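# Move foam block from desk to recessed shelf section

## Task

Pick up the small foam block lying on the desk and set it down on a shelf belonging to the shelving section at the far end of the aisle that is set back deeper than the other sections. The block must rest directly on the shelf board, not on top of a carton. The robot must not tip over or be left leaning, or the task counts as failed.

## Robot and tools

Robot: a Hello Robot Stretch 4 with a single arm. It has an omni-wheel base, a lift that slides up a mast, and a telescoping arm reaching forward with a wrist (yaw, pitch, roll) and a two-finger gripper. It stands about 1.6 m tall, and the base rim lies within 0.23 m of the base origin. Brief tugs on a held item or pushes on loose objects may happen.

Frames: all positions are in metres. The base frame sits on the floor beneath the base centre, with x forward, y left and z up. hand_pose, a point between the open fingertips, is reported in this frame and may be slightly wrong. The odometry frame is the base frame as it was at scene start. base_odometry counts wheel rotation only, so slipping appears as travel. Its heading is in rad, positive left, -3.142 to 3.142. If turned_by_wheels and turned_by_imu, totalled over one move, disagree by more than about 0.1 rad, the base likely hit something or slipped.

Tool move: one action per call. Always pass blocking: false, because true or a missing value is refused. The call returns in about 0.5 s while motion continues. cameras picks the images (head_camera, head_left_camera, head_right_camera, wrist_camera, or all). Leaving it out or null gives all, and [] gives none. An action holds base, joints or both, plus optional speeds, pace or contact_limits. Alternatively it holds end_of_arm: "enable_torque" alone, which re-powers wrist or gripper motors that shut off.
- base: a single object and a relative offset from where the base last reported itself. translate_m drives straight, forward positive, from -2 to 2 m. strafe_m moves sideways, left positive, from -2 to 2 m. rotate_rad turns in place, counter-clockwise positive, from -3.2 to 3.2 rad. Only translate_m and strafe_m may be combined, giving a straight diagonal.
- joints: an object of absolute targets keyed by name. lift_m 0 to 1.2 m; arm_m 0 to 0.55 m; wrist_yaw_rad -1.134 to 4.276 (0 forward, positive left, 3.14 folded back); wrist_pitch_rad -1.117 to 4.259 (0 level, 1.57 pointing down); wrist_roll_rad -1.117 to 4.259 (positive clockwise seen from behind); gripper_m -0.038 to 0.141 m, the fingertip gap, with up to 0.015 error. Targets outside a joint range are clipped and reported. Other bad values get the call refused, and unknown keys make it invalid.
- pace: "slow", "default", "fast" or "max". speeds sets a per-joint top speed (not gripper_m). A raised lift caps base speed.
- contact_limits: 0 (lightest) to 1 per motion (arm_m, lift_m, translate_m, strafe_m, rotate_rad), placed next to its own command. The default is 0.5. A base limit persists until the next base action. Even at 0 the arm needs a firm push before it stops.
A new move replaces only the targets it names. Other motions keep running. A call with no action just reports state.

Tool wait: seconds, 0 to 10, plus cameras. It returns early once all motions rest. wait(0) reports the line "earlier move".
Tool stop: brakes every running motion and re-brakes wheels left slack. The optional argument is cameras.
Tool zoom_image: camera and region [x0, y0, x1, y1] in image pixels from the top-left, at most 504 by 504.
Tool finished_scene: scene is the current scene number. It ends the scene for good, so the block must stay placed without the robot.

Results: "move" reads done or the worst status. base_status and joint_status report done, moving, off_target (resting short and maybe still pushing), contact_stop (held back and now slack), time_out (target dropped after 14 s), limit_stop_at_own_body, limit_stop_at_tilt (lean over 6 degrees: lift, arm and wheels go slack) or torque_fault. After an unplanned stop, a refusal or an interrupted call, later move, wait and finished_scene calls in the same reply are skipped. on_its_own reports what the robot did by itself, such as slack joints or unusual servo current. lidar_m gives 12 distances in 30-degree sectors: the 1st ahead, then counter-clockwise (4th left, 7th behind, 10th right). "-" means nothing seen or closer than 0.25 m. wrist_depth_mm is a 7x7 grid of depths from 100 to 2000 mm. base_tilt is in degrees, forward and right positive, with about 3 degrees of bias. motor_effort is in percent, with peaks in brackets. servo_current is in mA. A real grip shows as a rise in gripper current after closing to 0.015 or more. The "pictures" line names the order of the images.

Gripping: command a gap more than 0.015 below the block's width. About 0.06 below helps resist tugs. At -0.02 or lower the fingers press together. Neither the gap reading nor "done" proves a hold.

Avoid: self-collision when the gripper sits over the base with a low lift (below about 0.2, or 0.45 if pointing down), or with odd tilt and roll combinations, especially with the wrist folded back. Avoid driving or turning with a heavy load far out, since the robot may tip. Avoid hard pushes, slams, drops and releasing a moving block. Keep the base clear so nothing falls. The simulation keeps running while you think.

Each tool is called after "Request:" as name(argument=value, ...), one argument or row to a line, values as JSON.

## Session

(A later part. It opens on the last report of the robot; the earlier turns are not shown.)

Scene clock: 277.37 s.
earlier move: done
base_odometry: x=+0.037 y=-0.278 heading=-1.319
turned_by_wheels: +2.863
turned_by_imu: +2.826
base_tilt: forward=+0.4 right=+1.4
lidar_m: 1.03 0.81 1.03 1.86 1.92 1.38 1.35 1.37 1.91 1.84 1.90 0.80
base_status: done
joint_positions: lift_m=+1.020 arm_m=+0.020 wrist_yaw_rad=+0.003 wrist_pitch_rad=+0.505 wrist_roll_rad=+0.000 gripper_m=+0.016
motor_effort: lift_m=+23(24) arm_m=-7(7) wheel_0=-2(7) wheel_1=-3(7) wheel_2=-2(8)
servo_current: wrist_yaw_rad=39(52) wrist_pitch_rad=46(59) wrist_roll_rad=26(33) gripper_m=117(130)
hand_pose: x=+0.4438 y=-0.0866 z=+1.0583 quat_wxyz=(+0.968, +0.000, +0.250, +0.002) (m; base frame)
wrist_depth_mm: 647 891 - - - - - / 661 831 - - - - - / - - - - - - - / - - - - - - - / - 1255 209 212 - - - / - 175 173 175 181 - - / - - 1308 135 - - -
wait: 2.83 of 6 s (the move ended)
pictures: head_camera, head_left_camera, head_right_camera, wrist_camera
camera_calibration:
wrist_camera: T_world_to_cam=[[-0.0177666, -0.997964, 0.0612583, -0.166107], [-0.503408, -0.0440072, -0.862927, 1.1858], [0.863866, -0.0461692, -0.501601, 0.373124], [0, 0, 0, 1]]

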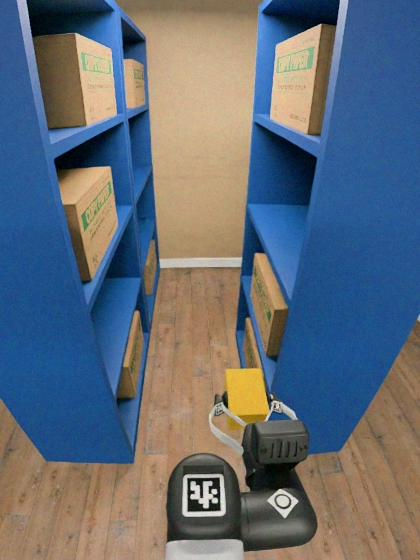

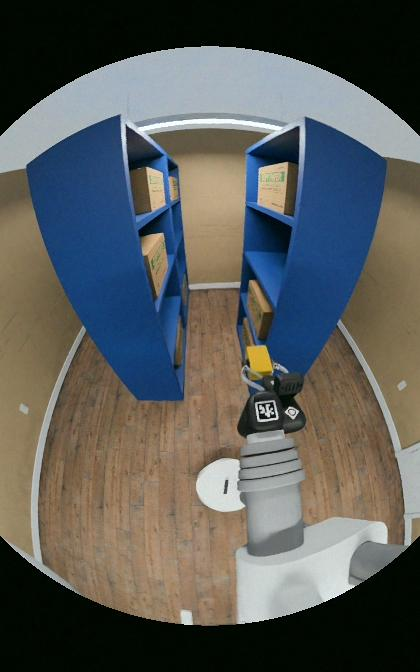

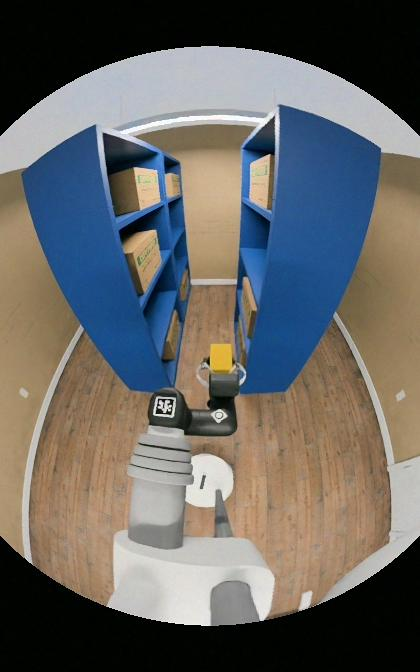

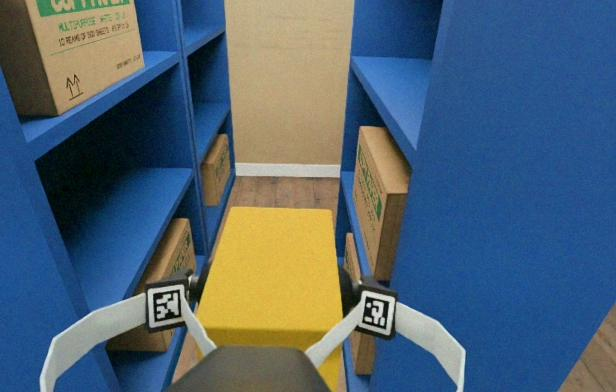

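Request:
move(
  base={"rotate_rad": 0.022},
  blocking=false,
  cameras=[],
)

Request:
move(
  base={"translate_m": 0.55, "strafe_m": -0.02},
  blocking=false,
  contact_limits={"translate_m": 0.2},
  cameras=[],
)

Request:
wait(
  seconds=4,
)

Scene clock: 292.77 s.
move: moving
base_odometry: x=+0.037 y=-0.278 heading=-1.297
turned_by_wheels: +0.022
turned_by_imu: +0.021
base_tilt: forward=+0.3 right=+1.4
lidar_m: 1.12 0.79 1.06 1.85 1.94 1.36 1.34 1.37 1.92 1.81 1.91 0.81
base_status: rotate_rad moving
joint_positions: lift_m=+1.020 arm_m=+0.020 wrist_yaw_rad=+0.003 wrist_pitch_rad=+0.505 wrist_roll_rad=+0.000 gripper_m=+0.016
motor_effort: lift_m=+23(24) arm_m=-6(7) wheel_0=-2(4) wheel_1=-2(6) wheel_2=+0(5)
servo_current: wrist_yaw_rad=39(52) wrist_pitch_rad=52(59) wrist_roll_rad=33(33) gripper_m=117(124)
hand_pose: x=+0.4438 y=-0.0866 z=+1.0583 quat_wxyz=(+0.968, +0.000, +0.250, +0.002) (m; base frame)
wrist_depth_mm: 647 878 - - - - - / 647 878 - - - - - / - - - - - - - / - - - - - - - / - - 218 211 - - - / - 175 173 175 181 - - / - - 167 135 - - -
pictures: none

Scene clock: 293.27 s.
move: moving
base_odometry: x=+0.044 y=-0.310 heading=-1.296
turned_by_wheels: +0.001
turned_by_imu: +0.000
base_tilt: forward=+0.4 right=+1.4
lidar_m: 1.12 0.76 1.02 1.88 1.95 1.40 1.36 1.41 1.91 1.83 1.02 0.77
base_status: translate_m moving; strafe_m moving
joint_positions: lift_m=+1.020 arm_m=+0.020 wrist_yaw_rad=+0.003 wrist_pitch_rad=+0.505 wrist_roll_rad=+0.000 gripper_m=+0.016
measured_speeds: translate_m=+0.122 strafe_m=-0.005 rotate_rad=-0.002 lift_m=+0.000 arm_m=+0.000 wrist_yaw_rad=+0.000 wrist_pitch_rad=+0.000 wrist_roll_rad=+0.000
motor_effort: lift_m=+24(24) arm_m=-6(6) wheel_0=+7(7) wheel_1=+6(6) wheel_2=-8(10)
servo_current: wrist_yaw_rad=46(46) wrist_pitch_rad=52(65) wrist_roll_rad=26(33) gripper_m=117(117)
contact_limits: translate_m 0.2
hand_pose: x=+0.4438 y=-0.0866 z=+1.0583 quat_wxyz=(+0.968, +0.000, +0.250, +0.002) (m; base frame)
wrist_depth_mm: 640 866 - - - - - / 647 820 - - - - - / - - - - - - - / - - - - 1118 - - / - - 218 211 - - - / - 176 173 175 181 - - / - 1281 167 135 - - -
pictures: none

Scene clock: 296.10 s.
earlier move: done
base_odometry: x=+0.167 y=-0.813 heading=-1.296
turned_by_wheels: +0.000
turned_by_imu: -0.001
base_tilt: forward=+0.4 right=+1.6
lidar_m: 1.02 0.46 0.37 1.88 1.95 2.71 2.24 1.98 1.89 1.82 0.33 0.37
base_status: done
joint_positions: lift_m=+1.020 arm_m=+0.020 wrist_yaw_rad=+0.003 wrist_pitch_rad=+0.505 wrist_roll_rad=+0.000 gripper_m=+0.016
motor_effort: lift_m=+23(24) arm_m=-6(6) wheel_0=+3(8) wheel_1=+2(7) wheel_2=+1(10)
servo_current: wrist_yaw_rad=33(46) wrist_pitch_rad=46(65) wrist_roll_rad=26(33) gripper_m=117(124)
contact_limits: translate_m 0.2
hand_pose: x=+0.4438 y=-0.0866 z=+1.0583 quat_wxyz=(+0.968, +0.000, +0.250, +0.002) (m; base frame)
wrist_depth_mm: - - 1661 - - - - / - - 1756 - - - - / - - 1921 - - - - / - - - - 991 - - / - - 209 211 699 603 - / - 174 173 175 183 554 - / - 1025 1308 135 647 436 -
wait: 2.83 of 4 s (the move ended)
pictures: head_camera, head_left_camera, head_right_camera, wrist_camera
camera_calibration:
wrist_camera: T_world_to_cam=[[-0.017809, -0.997963, 0.0612584, -0.166099], [-0.50341, -0.043986, -0.862927, 1.18579], [0.863864, -0.046206, -0.501601, 0.373139], [0, 0, 0, 1]]

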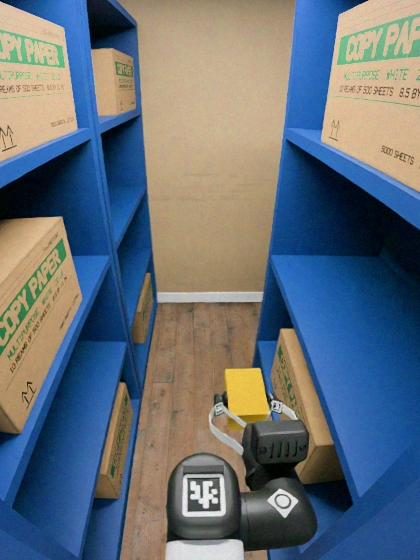

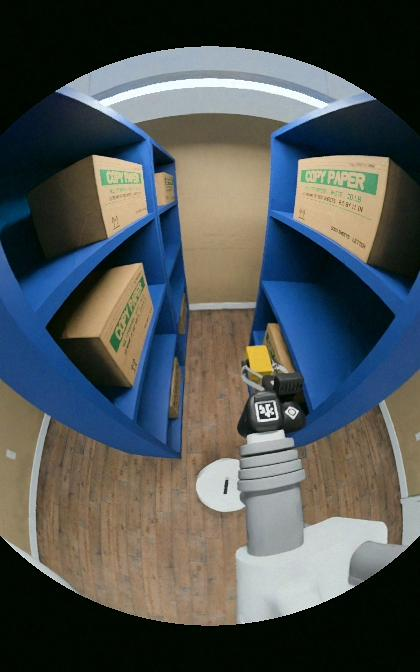

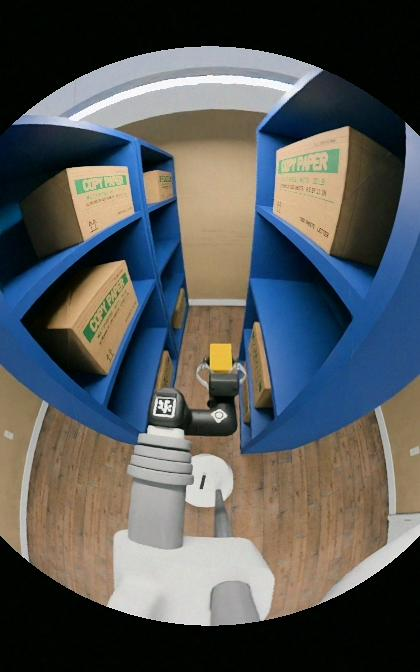

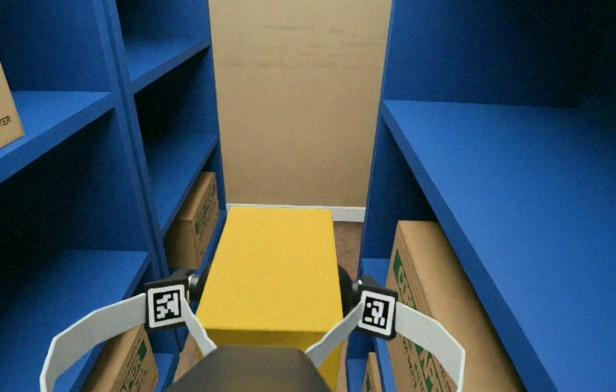

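Request:
move(
  base={"translate_m": 0.5, "strafe_m": 0.03},
  blocking=false,
  contact_limits={"translate_m": 0.2},
  cameras=[],
)

Request:
wait(
  seconds=4,
)

Scene clock: 301.23 s.
move: moving
base_odometry: x=+0.177 y=-0.844 heading=-1.296
turned_by_wheels: +0.000
turned_by_imu: +0.000
base_tilt: forward=+0.4 right=+1.4
lidar_m: 1.03 0.47 0.35 0.73 1.97 2.66 2.29 2.02 1.91 0.72 0.29 0.35
base_status: translate_m moving; strafe_m moving
joint_positions: lift_m=+1.020 arm_m=+0.020 wrist_yaw_rad=+0.003 wrist_pitch_rad=+0.505 wrist_roll_rad=+0.000 gripper_m=+0.016
measured_speeds: translate_m=+0.124 strafe_m=+0.007 rotate_rad=-0.002 lift_m=+0.000 arm_m=+0.000 wrist_yaw_rad=+0.000 wrist_pitch_rad=+0.000 wrist_roll_rad=+0.000
motor_effort: lift_m=+23(24) arm_m=-6(6) wheel_0=+6(6) wheel_1=+5(7) wheel_2=-9(9)
servo_current: wrist_yaw_rad=39(39) wrist_pitch_rad=39(59) wrist_roll_rad=26(33) gripper_m=117(117)
contact_limits: translate_m 0.2
hand_pose: x=+0.4438 y=-0.0866 z=+1.0583 quat_wxyz=(+0.968, +0.000, +0.250, +0.002) (m; base frame)
wrist_depth_mm: - - - - - - - / - - 1708 - - - - / - - 1863 - - - - / - - - - 960 - - / - - 217 211 691 430 - / - 175 173 176 182 535 - / - 1025 1308 135 621 439 -
pictures: none

Scene clock: 303.90 s.
earlier move: done
base_odometry: x=+0.331 y=-1.286 heading=-1.296
turned_by_wheels: +0.000
turned_by_imu: -0.001
base_tilt: forward=+0.3 right=+1.3
lidar_m: 1.20 0.42 0.29 0.26 0.31 3.28 3.20 2.55 0.29 0.27 0.29 0.40
base_status: done
joint_positions: lift_m=+1.020 arm_m=+0.020 wrist_yaw_rad=+0.003 wrist_pitch_rad=+0.505 wrist_roll_rad=+0.000 gripper_m=+0.016
motor_effort: lift_m=+23(24) arm_m=-6(6) wheel_0=+2(7) wheel_1=+2(9) wheel_2=+0(10)
servo_current: wrist_yaw_rad=46(46) wrist_pitch_rad=46(59) wrist_roll_rad=26(33) gripper_m=117(124)
contact_limits: translate_m 0.2
hand_pose: x=+0.4438 y=-0.0866 z=+1.0583 quat_wxyz=(+0.968, +0.000, +0.250, +0.002) (m; base frame)
wrist_depth_mm: - - - - - 1182 303 / - - 1308 - - 1205 322 / - - 1397 - - 382 347 / - - 1464 - - 404 379 / - - 227 211 - 433 - / - 175 173 176 181 442 - / - 1205 167 134 1366 - -
wait: 2.67 of 4 s (the move ended)
pictures: head_camera, head_left_camera, head_right_camera, wrist_camera
camera_calibration:
wrist_camera: T_world_to_cam=[[-0.0178086, -0.997963, 0.0612585, -0.166099], [-0.50341, -0.0439862, -0.862927, 1.18579], [0.863864, -0.0462057, -0.501601, 0.373139], [0, 0, 0, 1]]

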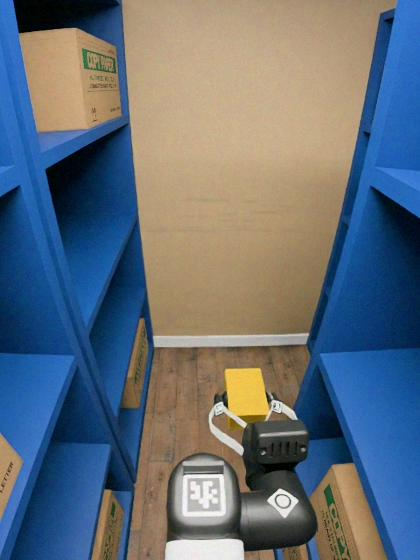

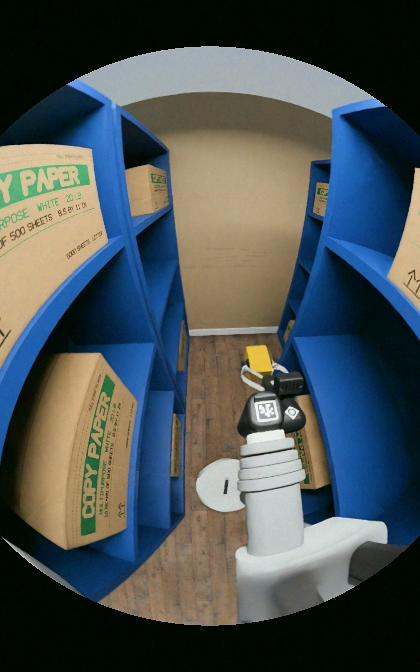

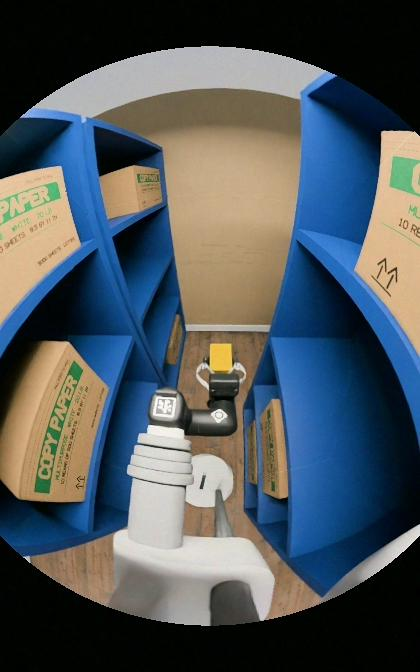

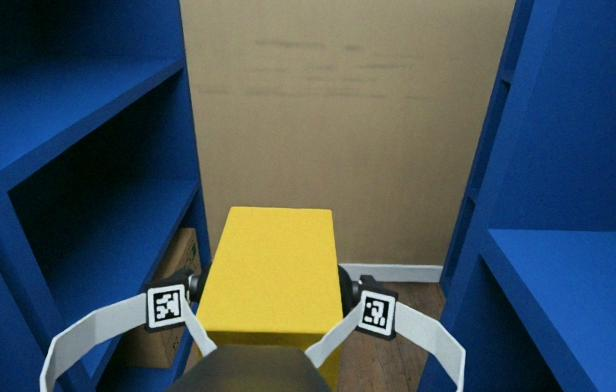

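Request:
move(
  base={"translate_m": 0.5, "strafe_m": 0.007},
  blocking=false,
  contact_limits={"translate_m": 0.2},
  cameras=[],
)

Request:
wait(
  seconds=4,
  cameras=["head_camera", "head_right_camera", "wrist_camera"],
)

Scene clock: 329.40 s.
move: moving
base_odometry: x=+0.340 y=-1.317 heading=-1.296
turned_by_wheels: +0.000
turned_by_imu: -0.001
base_tilt: forward=+0.5 right=+1.5
lidar_m: 1.19 0.43 0.27 0.28 0.30 0.44 3.23 0.40 0.30 0.27 0.29 0.39
base_status: translate_m moving; strafe_m moving
joint_positions: lift_m=+1.020 arm_m=+0.020 wrist_yaw_rad=+0.003 wrist_pitch_rad=+0.505 wrist_roll_rad=+0.000 gripper_m=+0.016
measured_speeds: translate_m=+0.123 strafe_m=+0.002 rotate_rad=-0.006 lift_m=+0.000 arm_m=+0.000 wrist_yaw_rad=+0.000 wrist_pitch_rad=+0.000 wrist_roll_rad=+0.000
motor_effort: lift_m=+24(24) arm_m=-6(6) wheel_0=+6(6) wheel_1=+6(7) wheel_2=-10(10)
servo_current: wrist_yaw_rad=39(46) wrist_pitch_rad=39(59) wrist_roll_rad=33(33) gripper_m=117(124)
contact_limits: translate_m 0.2
hand_pose: x=+0.4438 y=-0.0866 z=+1.0583 quat_wxyz=(+0.968, +0.000, +0.250, +0.002) (m; base frame)
wrist_depth_mm: - - - - - 1160 285 / - - - - - 1229 301 / - - 1366 - - 370 322 / - - 1430 - - 368 355 / - - 219 210 - 402 382 / - 175 173 175 181 430 - / - 1160 166 134 1397 - -
pictures: none

Scene clock: 332.03 s.
earlier move: done
base_odometry: x=+0.474 y=-1.766 heading=-1.296
turned_by_wheels: +0.000
turned_by_imu: -0.001
base_tilt: forward=+0.4 right=+1.4
lidar_m: 1.05 0.43 0.29 0.26 0.28 0.40 3.76 0.44 0.31 0.28 0.30 1.05
base_status: done
joint_positions: lift_m=+1.020 arm_m=+0.020 wrist_yaw_rad=+0.003 wrist_pitch_rad=+0.505 wrist_roll_rad=+0.000 gripper_m=+0.016
motor_effort: lift_m=+23(24) arm_m=-6(6) wheel_0=+2(7) wheel_1=+0(8) wheel_2=+0(10)
servo_current: wrist_yaw_rad=39(46) wrist_pitch_rad=39(59) wrist_roll_rad=26(33) gripper_m=111(124)
contact_limits: translate_m 0.2
hand_pose: x=+0.4438 y=-0.0866 z=+1.0583 quat_wxyz=(+0.968, +0.000, +0.250, +0.002) (m; base frame)
wrist_depth_mm: - - - - - - - / - 788 - - - - - / - 854 - - - - 854 / - - - - - - - / - - 208 211 - - - / - 175 173 175 181 - - / - 1008 - 134 - - 991
wait: 2.63 of 4 s (the move ended)
pictures: head_camera, head_right_camera, wrist_camera
camera_calibration:
wrist_camera: T_world_to_cam=[[-0.017813, -0.997963, 0.0612584, -0.166098], [-0.50341, -0.0439839, -0.862927, 1.18579], [0.863864, -0.0462095, -0.501601, 0.37314], [0, 0, 0, 1]]

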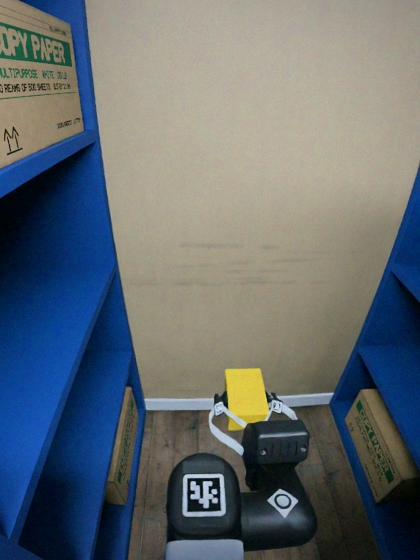

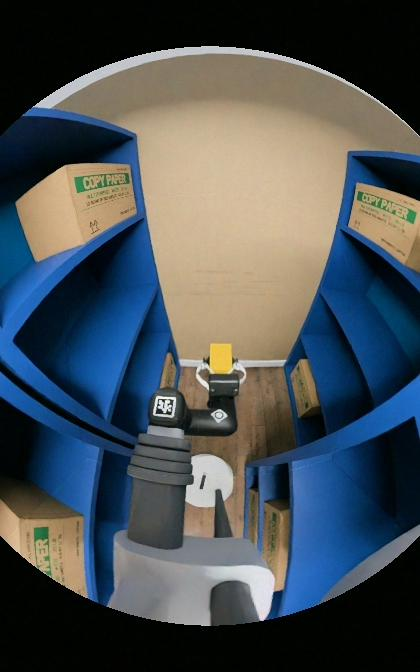

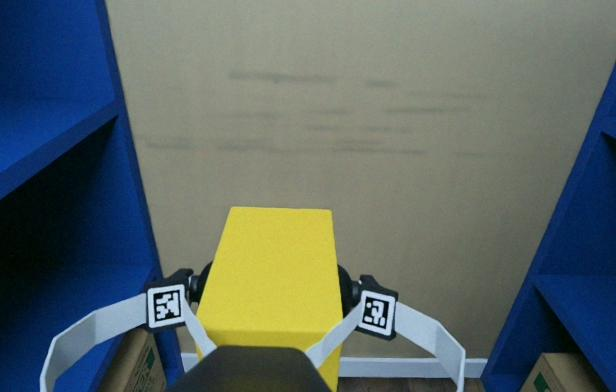

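Request:
move(
  base={"translate_m": 0.45},
  blocking=false,
  contact_limits={"translate_m": 0.2},
  cameras=[],
)

Request:
wait(
  seconds=4,
  cameras=["head_camera", "head_right_camera", "wrist_camera"],
)

Scene clock: 338.07 s.
move: moving
base_odometry: x=+0.483 y=-1.797 heading=-1.295
turned_by_wheels: +0.000
turned_by_imu: -0.001
base_tilt: forward=+0.1 right=+1.6
lidar_m: 1.03 0.42 0.27 0.27 0.30 0.43 3.79 0.43 0.31 0.28 0.29 1.05
base_status: translate_m moving
joint_positions: lift_m=+1.020 arm_m=+0.020 wrist_yaw_rad=+0.003 wrist_pitch_rad=+0.505 wrist_roll_rad=+0.000 gripper_m=+0.016
measured_speeds: translate_m=+0.122 strafe_m=+0.002 rotate_rad=+0.000 lift_m=+0.000 arm_m=+0.000 wrist_yaw_rad=+0.000 wrist_pitch_rad=+0.000 wrist_roll_rad=+0.000
motor_effort: lift_m=+23(24) arm_m=-6(6) wheel_0=+5(7) wheel_1=+4(7) wheel_2=-8(10)
servo_current: wrist_yaw_rad=39(46) wrist_pitch_rad=46(59) wrist_roll_rad=26(33) gripper_m=117(124)
contact_limits: translate_m 0.2
hand_pose: x=+0.4438 y=-0.0866 z=+1.0583 quat_wxyz=(+0.968, +0.000, +0.250, +0.002) (m; base frame)
wrist_depth_mm: - - - - - - - / - 768 - - - - - / - 831 - - - - - / - - - - - - - / - - 208 211 - - - / - 175 173 176 181 - - / - 1008 - 135 - - 1008
pictures: none

Scene clock: 340.80 s.
earlier move: done
base_odometry: x=+0.596 y=-2.199 heading=-1.295
turned_by_wheels: +0.000
turned_by_imu: -0.001
base_tilt: forward=+0.4 right=+1.4
lidar_m: 0.61 0.43 0.29 0.28 0.29 0.43 1.20 0.41 0.43 0.73 0.74 0.66
base_status: done
joint_positions: lift_m=+1.020 arm_m=+0.020 wrist_yaw_rad=+0.003 wrist_pitch_rad=+0.505 wrist_roll_rad=+0.000 gripper_m=+0.016
motor_effort: lift_m=+23(24) arm_m=-6(6) wheel_0=+3(7) wheel_1=+1(7) wheel_2=+1(10)
servo_current: wrist_yaw_rad=33(52) wrist_pitch_rad=52(59) wrist_roll_rad=33(33) gripper_m=117(130)
contact_limits: translate_m 0.2
hand_pose: x=+0.4438 y=-0.0866 z=+1.0583 quat_wxyz=(+0.968, +0.000, +0.250, +0.002) (m; base frame)
wrist_depth_mm: - - - - - - - / - - - - - - - / - - - - - - - / - - - - - - - / - - 208 210 - - - / - 174 173 175 181 - - / - - - 135 - - -
wait: 2.73 of 4 s (the move ended)
pictures: head_camera, head_right_camera, wrist_camera
camera_calibration:
wrist_camera: T_world_to_cam=[[-0.0178131, -0.997963, 0.0612585, -0.166099], [-0.50341, -0.0439839, -0.862927, 1.1858], [0.863864, -0.0462096, -0.501601, 0.373142], [0, 0, 0, 1]]

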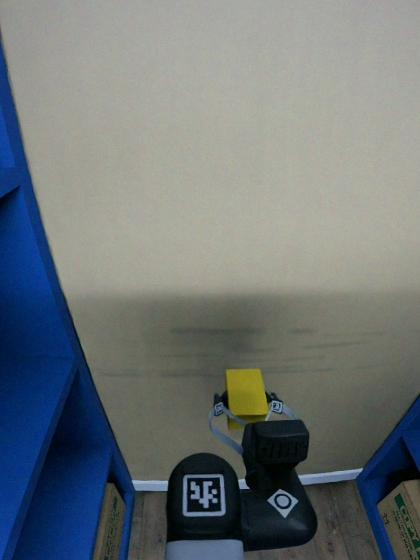

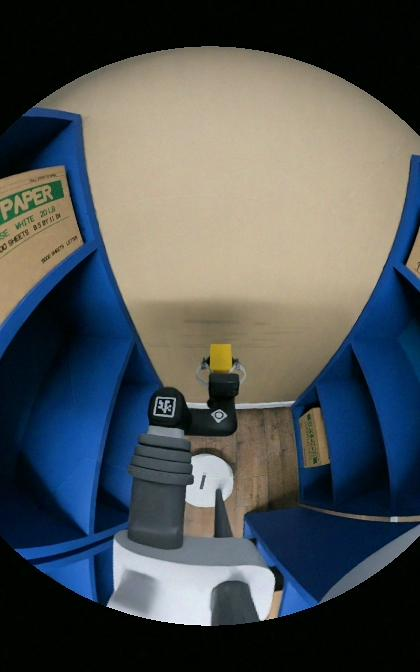

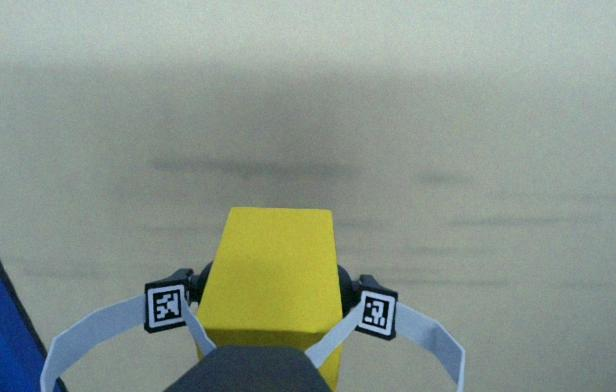

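Request:
move(
  base={"rotate_rad": -1.571},
  blocking=false,
  contact_limits={"rotate_rad": 0.2},
  cameras=[],
)

Request:
wait(
  seconds=4,
)

Scene clock: 347.37 s.
move: moving
base_odometry: x=+0.596 y=-2.199 heading=-1.497
turned_by_wheels: -0.202
turned_by_imu: -0.199
base_tilt: forward=+0.4 right=+1.4
lidar_m: 0.62 0.54 0.32 0.26 0.27 0.35 0.70 0.55 0.42 0.68 0.72 0.70
base_status: rotate_rad moving
joint_positions: lift_m=+1.020 arm_m=+0.020 wrist_yaw_rad=+0.003 wrist_pitch_rad=+0.505 wrist_roll_rad=+0.000 gripper_m=+0.016
measured_speeds: translate_m=+0.000 strafe_m=-0.002 rotate_rad=-0.767 lift_m=+0.000 arm_m=+0.000 wrist_yaw_rad=+0.000 wrist_pitch_rad=+0.000 wrist_roll_rad=+0.000
motor_effort: lift_m=+23(24) arm_m=-6(6) wheel_0=+5(7) wheel_1=+6(8) wheel_2=+6(7)
servo_current: wrist_yaw_rad=39(46) wrist_pitch_rad=46(52) wrist_roll_rad=20(33) gripper_m=124(124)
contact_limits: rotate_rad 0.2
hand_pose: x=+0.4438 y=-0.0866 z=+1.0583 quat_wxyz=(+0.968, +0.000, +0.250, +0.002) (m; base frame)
wrist_depth_mm: - - - - - - - / - - - - - - - / - - - - - - - / - - - - - - - / - - 208 212 - - - / - 176 173 175 181 - - / - - - 135 - - -
pictures: none

Scene clock: 349.23 s.
earlier move: done
base_odometry: x=+0.596 y=-2.199 heading=-2.866
turned_by_wheels: -1.369
turned_by_imu: -1.352
base_tilt: forward=+0.2 right=+1.4
lidar_m: 0.72 0.74 0.64 0.61 0.39 0.30 0.29 0.33 0.43 1.16 0.41 0.42
base_status: done
joint_positions: lift_m=+1.020 arm_m=+0.020 wrist_yaw_rad=+0.003 wrist_pitch_rad=+0.505 wrist_roll_rad=+0.000 gripper_m=+0.016
motor_effort: lift_m=+23(24) arm_m=-6(6) wheel_0=+3(8) wheel_1=+1(9) wheel_2=+2(8)
servo_current: wrist_yaw_rad=33(46) wrist_pitch_rad=46(59) wrist_roll_rad=26(39) gripper_m=124(124)
contact_limits: rotate_rad 0.2
hand_pose: x=+0.4438 y=-0.0866 z=+1.0583 quat_wxyz=(+0.968, +0.000, +0.250, +0.002) (m; base frame)
wrist_depth_mm: - - - - - 404 300 / - - - - - 407 301 / - - - - - 402 301 / - - - - - 399 314 / - - 208 211 634 394 314 / - 175 173 175 181 389 296 / - 931 - 135 778 364 290
wait: 1.87 of 4 s (the move ended)
pictures: head_camera, head_left_camera, head_right_camera, wrist_camera
camera_calibration:
wrist_camera: T_world_to_cam=[[-0.0178129, -0.997963, 0.0612584, -0.166098], [-0.50341, -0.043984, -0.862927, 1.1858], [0.863864, -0.0462093, -0.501601, 0.373138], [0, 0, 0, 1]]

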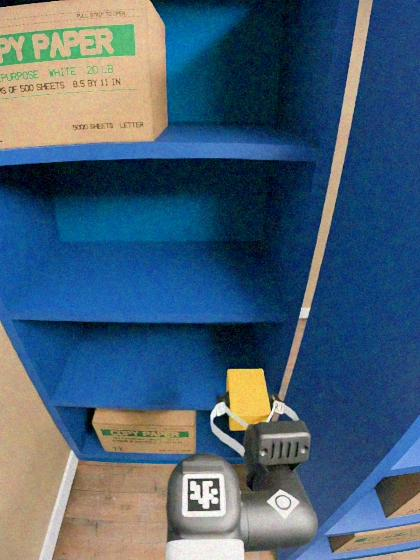

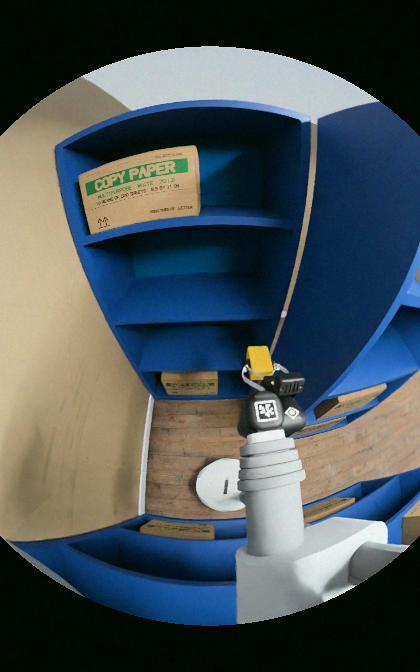

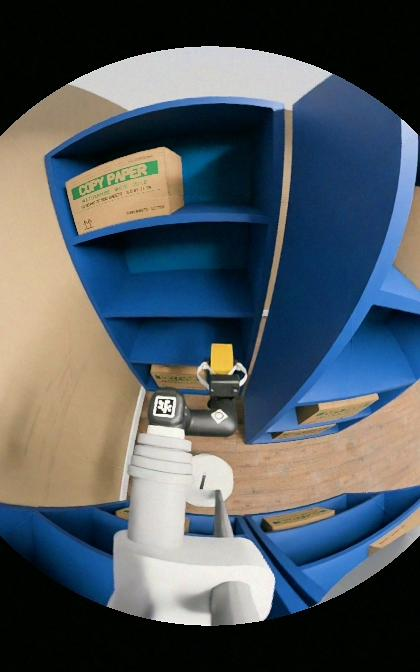

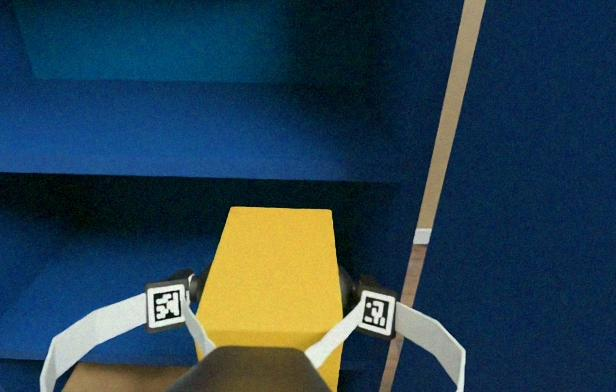

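Request:
move(
  base={"strafe_m": 0.2},
  joints={"lift_m": 1.08},
  blocking=false,
  contact_limits={"strafe_m": 0.2},
  cameras=[],
)

Request:
wait(
  seconds=3,
  cameras=["head_camera", "wrist_camera"],
)

Request:
zoom_image(
  camera="wrist_camera",
  region=[120, 60, 420, 300],
)

Scene clock: 361.07 s.
move: moving
base_odometry: x=+0.606 y=-2.234 heading=-2.866
turned_by_wheels: +0.000
turned_by_imu: +0.000
base_tilt: forward=+0.3 right=+1.6
lidar_m: 0.71 0.77 0.59 0.57 0.38 0.31 0.28 0.31 0.41 1.15 0.43 0.47
base_status: strafe_m moving
joint_positions: lift_m=+1.058 arm_m=+0.020 wrist_yaw_rad=+0.003 wrist_pitch_rad=+0.505 wrist_roll_rad=+0.000 gripper_m=+0.016
joint_status: lift_m moving
measured_speeds: translate_m=+0.000 strafe_m=+0.143 rotate_rad=-0.001 lift_m=+0.121 arm_m=+0.000 wrist_yaw_rad=+0.000 wrist_pitch_rad=+0.000 wrist_roll_rad=+0.000
motor_effort: lift_m=+25(28) arm_m=-6(6) wheel_0=-8(9) wheel_1=+10(11) wheel_2=+0(2)
servo_current: wrist_yaw_rad=39(46) wrist_pitch_rad=46(59) wrist_roll_rad=26(33) gripper_m=117(124)
contact_limits: strafe_m 0.2
hand_pose: x=+0.4438 y=-0.0866 z=+1.0962 quat_wxyz=(+0.968, +0.000, +0.250, +0.002) (m; base frame)
wrist_depth_mm: - - - - - - 366 / 891 - - - - 436 347 / - - - - - 433 343 / - - - - - 430 343 / - - 206 211 - 427 342 / - 175 173 175 182 424 342 / - 946 - 135 778 397 351
pictures: none

Scene clock: 363.00 s.
earlier move: done
base_odometry: x=+0.651 y=-2.391 heading=-2.866
turned_by_wheels: +0.000
turned_by_imu: +0.000
base_tilt: forward=+0.4 right=+1.4
lidar_m: 0.72 0.61 0.43 0.41 0.39 0.30 0.25 0.31 0.43 1.16 0.56 0.70
base_status: done
joint_positions: lift_m=+1.080 arm_m=+0.020 wrist_yaw_rad=+0.003 wrist_pitch_rad=+0.505 wrist_roll_rad=+0.000 gripper_m=+0.016
joint_status: all done
motor_effort: lift_m=+24(28) arm_m=-6(7) wheel_0=-1(10) wheel_1=+0(11) wheel_2=+0(2)
servo_current: wrist_yaw_rad=26(46) wrist_pitch_rad=46(59) wrist_roll_rad=26(33) gripper_m=117(124)
contact_limits: strafe_m 0.2
hand_pose: x=+0.4438 y=-0.0866 z=+1.1182 quat_wxyz=(+0.968, +0.000, +0.250, +0.002) (m; base frame)
wrist_depth_mm: - - - - - - - / - - - - - - - / - - - - - - - / - - - - - - - / - - 208 211 - - - / 707 175 173 175 181 691 - / - - - 135 - 759 -
wait: 1.93 of 3 s (the move ended)
pictures: head_camera, wrist_camera
camera_calibration:
wrist_camera: T_world_to_cam=[[-0.0178131, -0.997963, 0.0612584, -0.169771], [-0.50341, -0.0439838, -0.862927, 1.23754], [0.863864, -0.0462096, -0.501601, 0.403213], [0, 0, 0, 1]]

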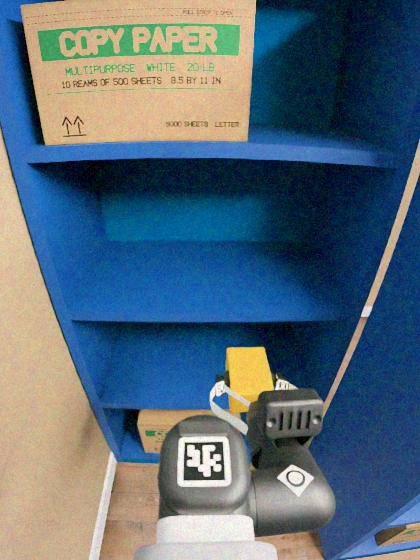

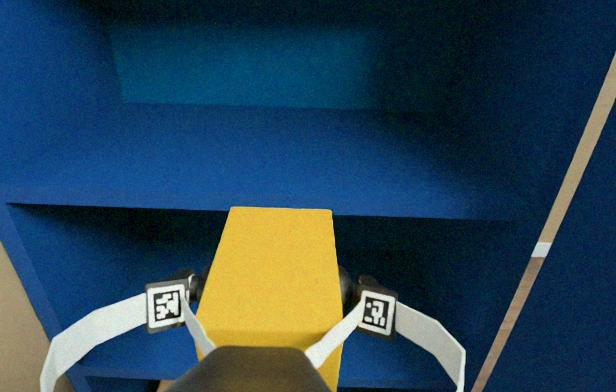

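Scaled by 1.680.

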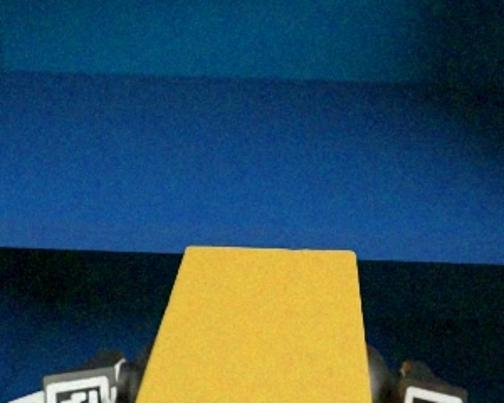

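Request:
move(
  base={"translate_m": 0.15},
  blocking=false,
  contact_limits={"translate_m": 0.2},
  cameras=[],
)

Request:
wait(
  seconds=2,
  cameras=[],
)

Request:
move(
  joints={"arm_m": 0.38, "lift_m": 1.055},
  blocking=false,
  cameras=[],
)

Request:
wait(
  seconds=3,
  cameras=["head_camera", "wrist_camera"],
)

Scene clock: 377.63 s.
move: moving
base_odometry: x=+0.619 y=-2.400 heading=-2.865
turned_by_wheels: +0.000
turned_by_imu: +0.000
base_tilt: forward=+0.3 right=+1.3
lidar_m: 0.69 0.60 0.43 0.41 0.44 0.33 0.30 0.34 0.47 1.02 0.56 0.71
base_status: translate_m moving
joint_positions: lift_m=+1.080 arm_m=+0.020 wrist_yaw_rad=+0.003 wrist_pitch_rad=+0.505 wrist_roll_rad=+0.000 gripper_m=+0.016
measured_speeds: translate_m=+0.123 strafe_m=-0.002 rotate_rad=+0.006 lift_m=+0.000 arm_m=+0.000 wrist_yaw_rad=+0.000 wrist_pitch_rad=+0.000 wrist_roll_rad=+0.000
motor_effort: lift_m=+24(24) arm_m=-6(6) wheel_0=+4(6) wheel_1=+5(7) wheel_2=-8(9)
servo_current: wrist_yaw_rad=39(46) wrist_pitch_rad=46(52) wrist_roll_rad=20(33) gripper_m=111(117)
contact_limits: translate_m 0.2
hand_pose: x=+0.4438 y=-0.0866 z=+1.1182 quat_wxyz=(+0.968, +0.000, +0.250, +0.002) (m; base frame)
wrist_depth_mm: - - - - - - - / - 866 - - - - - / 723 - - - - - - / - - - - - - - / - - 206 211 - - - / - 176 173 175 182 676 - / 707 - - 135 - 741 -
pictures: none

Scene clock: 379.33 s.
earlier move: done
base_odometry: x=+0.506 y=-2.432 heading=-2.866
turned_by_wheels: +0.000
turned_by_imu: -0.001
base_tilt: forward=+0.4 right=+1.3
lidar_m: 0.57 0.59 0.43 0.40 0.44 0.44 0.42 0.47 0.64 0.58 0.50 0.61
base_status: done
joint_positions: lift_m=+1.080 arm_m=+0.020 wrist_yaw_rad=+0.003 wrist_pitch_rad=+0.505 wrist_roll_rad=+0.000 gripper_m=+0.016
motor_effort: lift_m=+24(24) arm_m=-6(6) wheel_0=+2(7) wheel_1=+1(7) wheel_2=-1(11)
servo_current: wrist_yaw_rad=46(46) wrist_pitch_rad=52(59) wrist_roll_rad=26(39) gripper_m=124(124)
contact_limits: translate_m 0.2
hand_pose: x=+0.4438 y=-0.0866 z=+1.1182 quat_wxyz=(+0.968, +0.000, +0.250, +0.002) (m; base frame)
wrist_depth_mm: - - - - - - - / - - - - - - - / - - - - - - - / - - - - - - - / - - 207 211 - - - / - 175 174 175 181 - - / - - - 134 - - 535
wait: 1.70 of 2 s (the move ended)
pictures: none

Scene clock: 379.83 s.
move: moving
base_odometry: x=+0.506 y=-2.432 heading=-2.866
turned_by_wheels: +0.000
turned_by_imu: +0.000
base_tilt: forward=+0.5 right=+1.4
lidar_m: 0.56 0.61 0.43 0.40 0.43 0.46 0.42 0.46 0.63 0.59 0.51 0.61
joint_positions: lift_m=+1.056 arm_m=+0.072 wrist_yaw_rad=+0.003 wrist_pitch_rad=+0.505 wrist_roll_rad=+0.000 gripper_m=+0.016
joint_status: lift_m moving; arm_m moving
measured_speeds: translate_m=+0.000 strafe_m=+0.000 rotate_rad=+0.000 lift_m=-0.025 arm_m=+0.198 wrist_yaw_rad=+0.000 wrist_pitch_rad=+0.000 wrist_roll_rad=+0.000
motor_effort: lift_m=+14(21) arm_m=+6(9) wheel_0=+2(2) wheel_1=+1(1) wheel_2=-1(1)
servo_current: wrist_yaw_rad=26(46) wrist_pitch_rad=39(59) wrist_roll_rad=26(33) gripper_m=117(124)
contact_limits: translate_m 0.2
hand_pose: x=+0.4957 y=-0.0866 z=+1.0947 quat_wxyz=(+0.968, +0.000, +0.250, +0.002) (m; base frame)
wrist_depth_mm: - - - - - - - / 723 - - - - - - / - - - - - - - / - - - - - - - / - - 207 211 - - - / - 175 174 176 181 - - / - - - 135 - - -
pictures: none

Scene clock: 381.50 s.
earlier move: done
base_odometry: x=+0.506 y=-2.432 heading=-2.866
turned_by_wheels: +0.000
turned_by_imu: +0.000
base_tilt: forward=+0.3 right=+1.5
lidar_m: 0.56 0.61 0.44 0.40 0.43 0.42 0.43 0.45 0.63 0.57 0.52 0.60
joint_positions: lift_m=+1.055 arm_m=+0.380 wrist_yaw_rad=+0.003 wrist_pitch_rad=+0.505 wrist_roll_rad=+0.000 gripper_m=+0.016
joint_status: all done
motor_effort: lift_m=+15(21) arm_m=+6(10) wheel_0=+2(2) wheel_1=+1(1) wheel_2=-1(1)
servo_current: wrist_yaw_rad=33(46) wrist_pitch_rad=39(59) wrist_roll_rad=33(33) gripper_m=117(124)
contact_limits: translate_m 0.2
hand_pose: x=+0.8033 y=-0.0866 z=+1.0940 quat_wxyz=(+0.968, +0.000, +0.250, +0.002) (m; base frame)
wrist_depth_mm: - - - - - - - / - - - - - - - / - - - - - - - / - - - - - - - / - - 208 211 - - - / - 175 172 174 180 - - / - - - 135 - - -
wait: 1.67 of 3 s (the move ended)
pictures: head_camera, wrist_camera
camera_calibration:
wrist_camera: T_world_to_cam=[[-0.0178511, -0.997962, 0.0612583, -0.161862], [-0.503412, -0.0439646, -0.862927, 1.39764], [0.863862, -0.0462424, -0.501601, 0.080478], [0, 0, 0, 1]]

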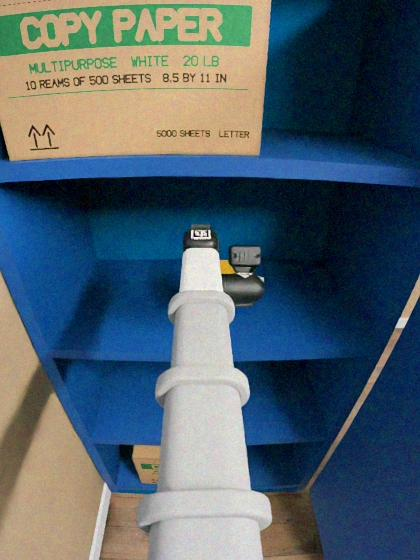

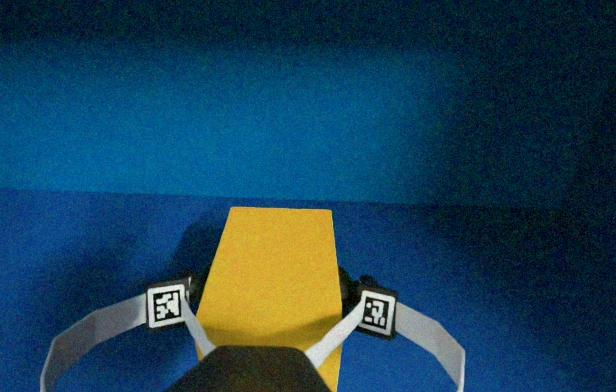

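Request:
move(
  joints={"lift_m": 0.992},
  speeds={"lift_m": 0.08},
  contact_limits={"lift_m": 0.15},
  blocking=false,
  cameras=[],
)

Request:
wait(
  seconds=1.5,
  cameras=["wrist_camera"],
)

Request:
move(
  joints={"lift_m": 0.984},
  speeds={"lift_m": 0.03},
  contact_limits={"lift_m": 0.1},
  blocking=false,
  cameras=[],
)

Request:
wait(
  seconds=0.8,
  cameras=["wrist_camera"],
)

Scene clock: 400.40 s.
move: moving
base_odometry: x=+0.506 y=-2.432 heading=-2.866
turned_by_wheels: +0.000
turned_by_imu: -0.001
base_tilt: forward=+0.3 right=+1.4
lidar_m: 0.57 0.60 0.44 0.41 0.43 0.45 0.42 0.48 0.64 0.58 0.51 0.60
joint_positions: lift_m=+1.025 arm_m=+0.380 wrist_yaw_rad=+0.003 wrist_pitch_rad=+0.505 wrist_roll_rad=+0.000 gripper_m=+0.016
joint_status: lift_m moving
measured_speeds: translate_m=+0.000 strafe_m=+0.000 rotate_rad=+0.000 lift_m=-0.080 arm_m=+0.000 wrist_yaw_rad=+0.000 wrist_pitch_rad=+0.000 wrist_roll_rad=+0.000
motor_effort: lift_m=+15(16) arm_m=+6(7) wheel_0=+2(2) wheel_1=+1(1) wheel_2=-1(1)
servo_current: wrist_yaw_rad=39(46) wrist_pitch_rad=52(59) wrist_roll_rad=26(33) gripper_m=124(130)
contact_limits: lift_m 0.15; translate_m 0.2
hand_pose: x=+0.8033 y=-0.0866 z=+1.0638 quat_wxyz=(+0.968, +0.000, +0.250, +0.002) (m; base frame)
wrist_depth_mm: - - - - - - - / - - - - - - - / - - - - - - - / - - - - - - - / - - 208 211 - - - / - 174 173 175 180 - - / - - - 135 - - -
pictures: none

Scene clock: 401.23 s.
earlier move: done
base_odometry: x=+0.506 y=-2.432 heading=-2.866
turned_by_wheels: +0.000
turned_by_imu: +0.000
base_tilt: forward=+0.4 right=+1.4
lidar_m: 0.57 0.60 0.43 0.40 0.43 0.45 0.42 0.46 0.63 0.58 0.51 0.62
joint_positions: lift_m=+0.992 arm_m=+0.380 wrist_yaw_rad=+0.003 wrist_pitch_rad=+0.505 wrist_roll_rad=+0.000 gripper_m=+0.016
joint_status: all done
motor_effort: lift_m=+14(16) arm_m=+6(7) wheel_0=+2(2) wheel_1=+1(1) wheel_2=-1(1)
servo_current: wrist_yaw_rad=39(46) wrist_pitch_rad=59(59) wrist_roll_rad=33(33) gripper_m=117(130)
contact_limits: lift_m 0.15; translate_m 0.2
hand_pose: x=+0.8033 y=-0.0866 z=+1.0310 quat_wxyz=(+0.968, +0.000, +0.250, +0.002) (m; base frame)
wrist_depth_mm: - - - - - - - / - - - - - - - / - - - - - - - / - - - - - - - / - - 208 211 - - - / - 175 173 175 181 - - / - - - 135 - - -
wait: 0.83 of 1.5 s (the move ended)
pictures: wrist_camera
camera_calibration:
wrist_camera: T_world_to_cam=[[-0.0178513, -0.997962, 0.0612583, -0.158003], [-0.503412, -0.0439645, -0.862927, 1.34327], [0.863862, -0.0462425, -0.501601, 0.0488749], [0, 0, 0, 1]]

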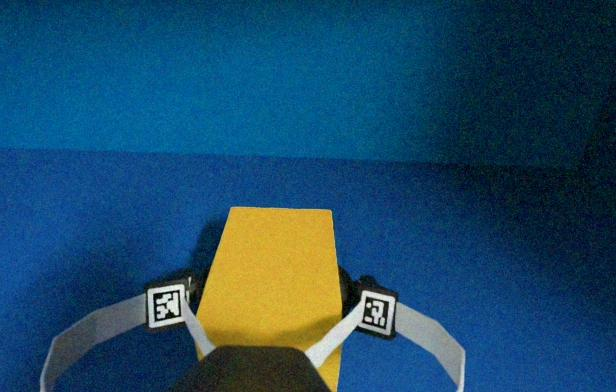

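Scene clock: 401.73 s.
move: moving
base_odometry: x=+0.506 y=-2.432 heading=-2.866
turned_by_wheels: +0.000
turned_by_imu: +0.000
base_tilt: forward=+0.3 right=+1.4
lidar_m: 0.57 0.58 0.44 0.41 0.43 0.46 0.42 0.47 0.65 0.58 0.51 0.62
joint_positions: lift_m=+0.984 arm_m=+0.380 wrist_yaw_rad=+0.003 wrist_pitch_rad=+0.505 wrist_roll_rad=+0.000 gripper_m=+0.016
joint_status: lift_m moving
motor_effort: lift_m=+14(15) arm_m=+6(7) wheel_0=+2(2) wheel_1=+1(1) wheel_2=+0(1)
servo_current: wrist_yaw_rad=26(46) wrist_pitch_rad=39(59) wrist_roll_rad=26(33) gripper_m=111(124)
contact_limits: lift_m 0.1; translate_m 0.2
hand_pose: x=+0.8033 y=-0.0866 z=+1.0230 quat_wxyz=(+0.968, +0.000, +0.250, +0.002) (m; base frame)
wrist_depth_mm: - - - - - - - / - - - - - - - / - - - - - - - / - - - - - - - / - - 208 211 - - - / - 175 173 175 181 - - / - - - 135 - - -
pictures: none

Scene clock: 401.90 s.
earlier move: done
base_odometry: x=+0.506 y=-2.432 heading=-2.866
turned_by_wheels: +0.000
turned_by_imu: +0.000
base_tilt: forward=+0.3 right=+1.4
lidar_m: 0.57 0.59 0.43 0.40 0.43 0.46 0.44 0.48 0.65 0.59 0.51 0.61
joint_positions: lift_m=+0.984 arm_m=+0.380 wrist_yaw_rad=+0.003 wrist_pitch_rad=+0.505 wrist_roll_rad=+0.000 gripper_m=+0.016
joint_status: all done
motor_effort: lift_m=+15(15) arm_m=+6(7) wheel_0=+2(2) wheel_1=+1(1) wheel_2=-1(1)
servo_current: wrist_yaw_rad=33(46) wrist_pitch_rad=52(59) wrist_roll_rad=33(33) gripper_m=111(124)
contact_limits: lift_m 0.1; translate_m 0.2
hand_pose: x=+0.8033 y=-0.0866 z=+1.0230 quat_wxyz=(+0.968, +0.000, +0.250, +0.002) (m; base frame)
wrist_depth_mm: - - - - - - - / - - - - - - - / - - - - - - - / - - - - - - - / - - 208 210 - - - / - 174 173 175 181 - - / - - - 135 - - -
wait: 0.17 of 0.8 s (the move ended)
pictures: wrist_camera
camera_calibration:
wrist_camera: T_world_to_cam=[[-0.0178513, -0.997962, 0.0612584, -0.157512], [-0.503412, -0.0439645, -0.862927, 1.33636], [0.863862, -0.0462426, -0.501601, 0.0448542], [0, 0, 0, 1]]

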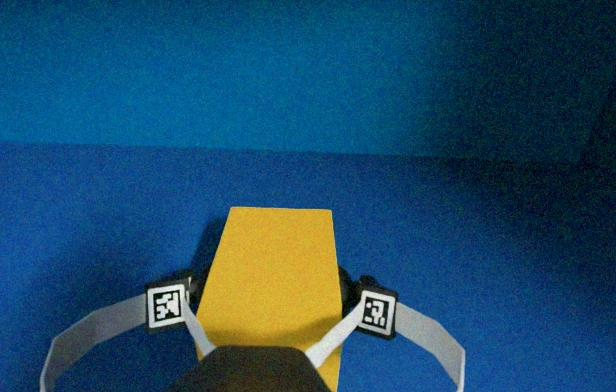

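Request:
move(
  joints={"lift_m": 0.977},
  speeds={"lift_m": 0.03},
  contact_limits={"lift_m": 0.1},
  blocking=false,
  cameras=[],
)

Request:
wait(
  seconds=0.8,
  cameras=["wrist_camera"],
)

Scene clock: 406.80 s.
move: moving
base_odometry: x=+0.506 y=-2.432 heading=-2.866
turned_by_wheels: +0.000
turned_by_imu: -0.001
base_tilt: forward=+0.2 right=+1.5
lidar_m: 0.56 0.59 0.43 0.40 0.44 0.46 0.42 0.46 0.64 0.59 0.51 0.60
joint_positions: lift_m=+0.977 arm_m=+0.380 wrist_yaw_rad=+0.003 wrist_pitch_rad=+0.503 wrist_roll_rad=+0.000 gripper_m=+0.016
joint_status: lift_m moving
motor_effort: lift_m=+14(15) arm_m=+6(6) wheel_0=+2(2) wheel_1=+1(1) wheel_2=-1(1)
servo_current: wrist_yaw_rad=33(46) wrist_pitch_rad=39(65) wrist_roll_rad=33(33) gripper_m=117(124)
contact_limits: lift_m 0.1; translate_m 0.2
hand_pose: x=+0.8036 y=-0.0866 z=+1.0166 quat_wxyz=(+0.969, +0.000, +0.249, +0.002) (m; base frame)
wrist_depth_mm: - - - - - - - / - - - - - - - / - - - - - - - / - - - - - - - / - - 207 211 - - - / - 175 173 175 180 - - / - - - 134 - - -
pictures: none

Scene clock: 406.93 s.
earlier move: done
base_odometry: x=+0.506 y=-2.432 heading=-2.866
turned_by_wheels: +0.000
turned_by_imu: +0.000
base_tilt: forward=+0.4 right=+1.5
lidar_m: 0.58 0.61 0.43 0.41 0.43 0.44 0.42 0.46 0.64 0.59 0.51 0.61
joint_positions: lift_m=+0.977 arm_m=+0.380 wrist_yaw_rad=+0.003 wrist_pitch_rad=+0.503 wrist_roll_rad=+0.000 gripper_m=+0.016
joint_status: all done
motor_effort: lift_m=+14(15) arm_m=+6(6) wheel_0=+2(2) wheel_1=+1(1) wheel_2=-1(1)
servo_current: wrist_yaw_rad=33(46) wrist_pitch_rad=46(65) wrist_roll_rad=20(33) gripper_m=111(124)
contact_limits: lift_m 0.1; translate_m 0.2
hand_pose: x=+0.8036 y=-0.0866 z=+1.0166 quat_wxyz=(+0.969, +0.000, +0.249, +0.002) (m; base frame)
wrist_depth_mm: - - - - - - - / - - - - - - - / - - - - - - - / - - - - - - - / - - 208 211 - - - / - 175 173 175 181 - - / - - - 135 - - -
wait: 0.13 of 0.8 s (the move ended)
pictures: wrist_camera
camera_calibration:
wrist_camera: T_world_to_cam=[[-0.0179757, -0.997963, 0.0612155, -0.15697], [-0.501659, -0.0439589, -0.863948, 1.3306], [0.864879, -0.0462394, -0.499847, 0.0387944], [0, 0, 0, 1]]

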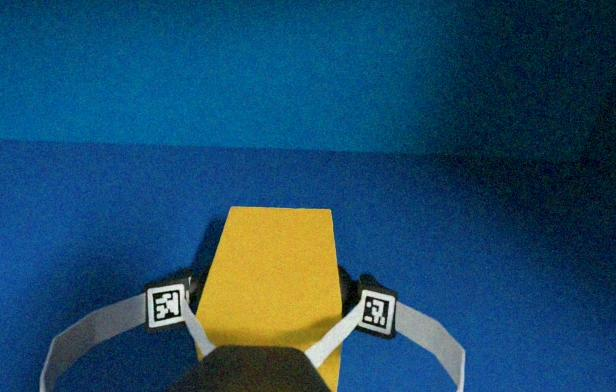

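Request:
move(
  joints={"lift_m": 0.972},
  speeds={"lift_m": 0.03},
  contact_limits={"lift_m": 0.1},
  blocking=false,
  cameras=[],
)

Request:
wait(
  seconds=0.8,
  cameras=["wrist_camera"],
)

Scene clock: 415.50 s.
move: moving
base_odometry: x=+0.506 y=-2.432 heading=-2.866
turned_by_wheels: +0.000
turned_by_imu: -0.001
base_tilt: forward=+0.5 right=+1.3
lidar_m: 0.57 0.61 0.43 0.41 0.43 0.46 0.42 0.46 0.64 0.57 0.50 0.61
joint_positions: lift_m=+0.973 arm_m=+0.380 wrist_yaw_rad=+0.003 wrist_pitch_rad=+0.501 wrist_roll_rad=+0.000 gripper_m=+0.016
joint_status: lift_m moving
motor_effort: lift_m=+12(14) arm_m=+6(7) wheel_0=+2(2) wheel_1=+1(1) wheel_2=-1(1)
servo_current: wrist_yaw_rad=39(39) wrist_pitch_rad=39(52) wrist_roll_rad=26(33) gripper_m=111(124)
contact_limits: lift_m 0.1; translate_m 0.2
hand_pose: x=+0.8039 y=-0.0866 z=+1.0122 quat_wxyz=(+0.969, +0.000, +0.248, +0.002) (m; base frame)
wrist_depth_mm: - - - - - - - / - - - - - - - / - - - - - - - / - - - - - - - / - - 208 210 - - - / - 176 171 173 181 - - / - - - 134 - - -
pictures: none

Scene clock: 415.57 s.
earlier move: done
base_odometry: x=+0.506 y=-2.432 heading=-2.866
turned_by_wheels: +0.000
turned_by_imu: +0.000
base_tilt: forward=+0.3 right=+1.5
lidar_m: 0.58 0.60 0.42 0.41 0.45 0.46 0.42 0.46 0.63 0.57 0.50 0.61
joint_positions: lift_m=+0.973 arm_m=+0.380 wrist_yaw_rad=+0.003 wrist_pitch_rad=+0.501 wrist_roll_rad=+0.000 gripper_m=+0.016
joint_status: all done
motor_effort: lift_m=+13(14) arm_m=+6(7) wheel_0=+2(2) wheel_1=+1(1) wheel_2=+0(1)
servo_current: wrist_yaw_rad=33(39) wrist_pitch_rad=46(52) wrist_roll_rad=33(33) gripper_m=111(124)
contact_limits: lift_m 0.1; translate_m 0.2
hand_pose: x=+0.8039 y=-0.0866 z=+1.0122 quat_wxyz=(+0.969, +0.000, +0.248, +0.002) (m; base frame)
wrist_depth_mm: - - - - - - - / - - - - - - - / - - - - - - - / - - - - - - - / - - 207 210 - - - / - 176 171 174 181 - - / - - - 134 - - -
wait: 0.07 of 0.8 s (the move ended)
pictures: wrist_camera
camera_calibration:
wrist_camera: T_world_to_cam=[[-0.0181003, -0.997963, 0.0611724, -0.15655], [-0.499901, -0.0439533, -0.864967, 1.32655], [0.865894, -0.0462363, -0.498087, 0.033748], [0, 0, 0, 1]]

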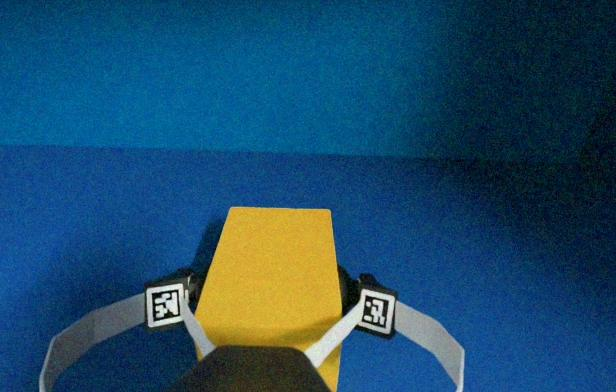

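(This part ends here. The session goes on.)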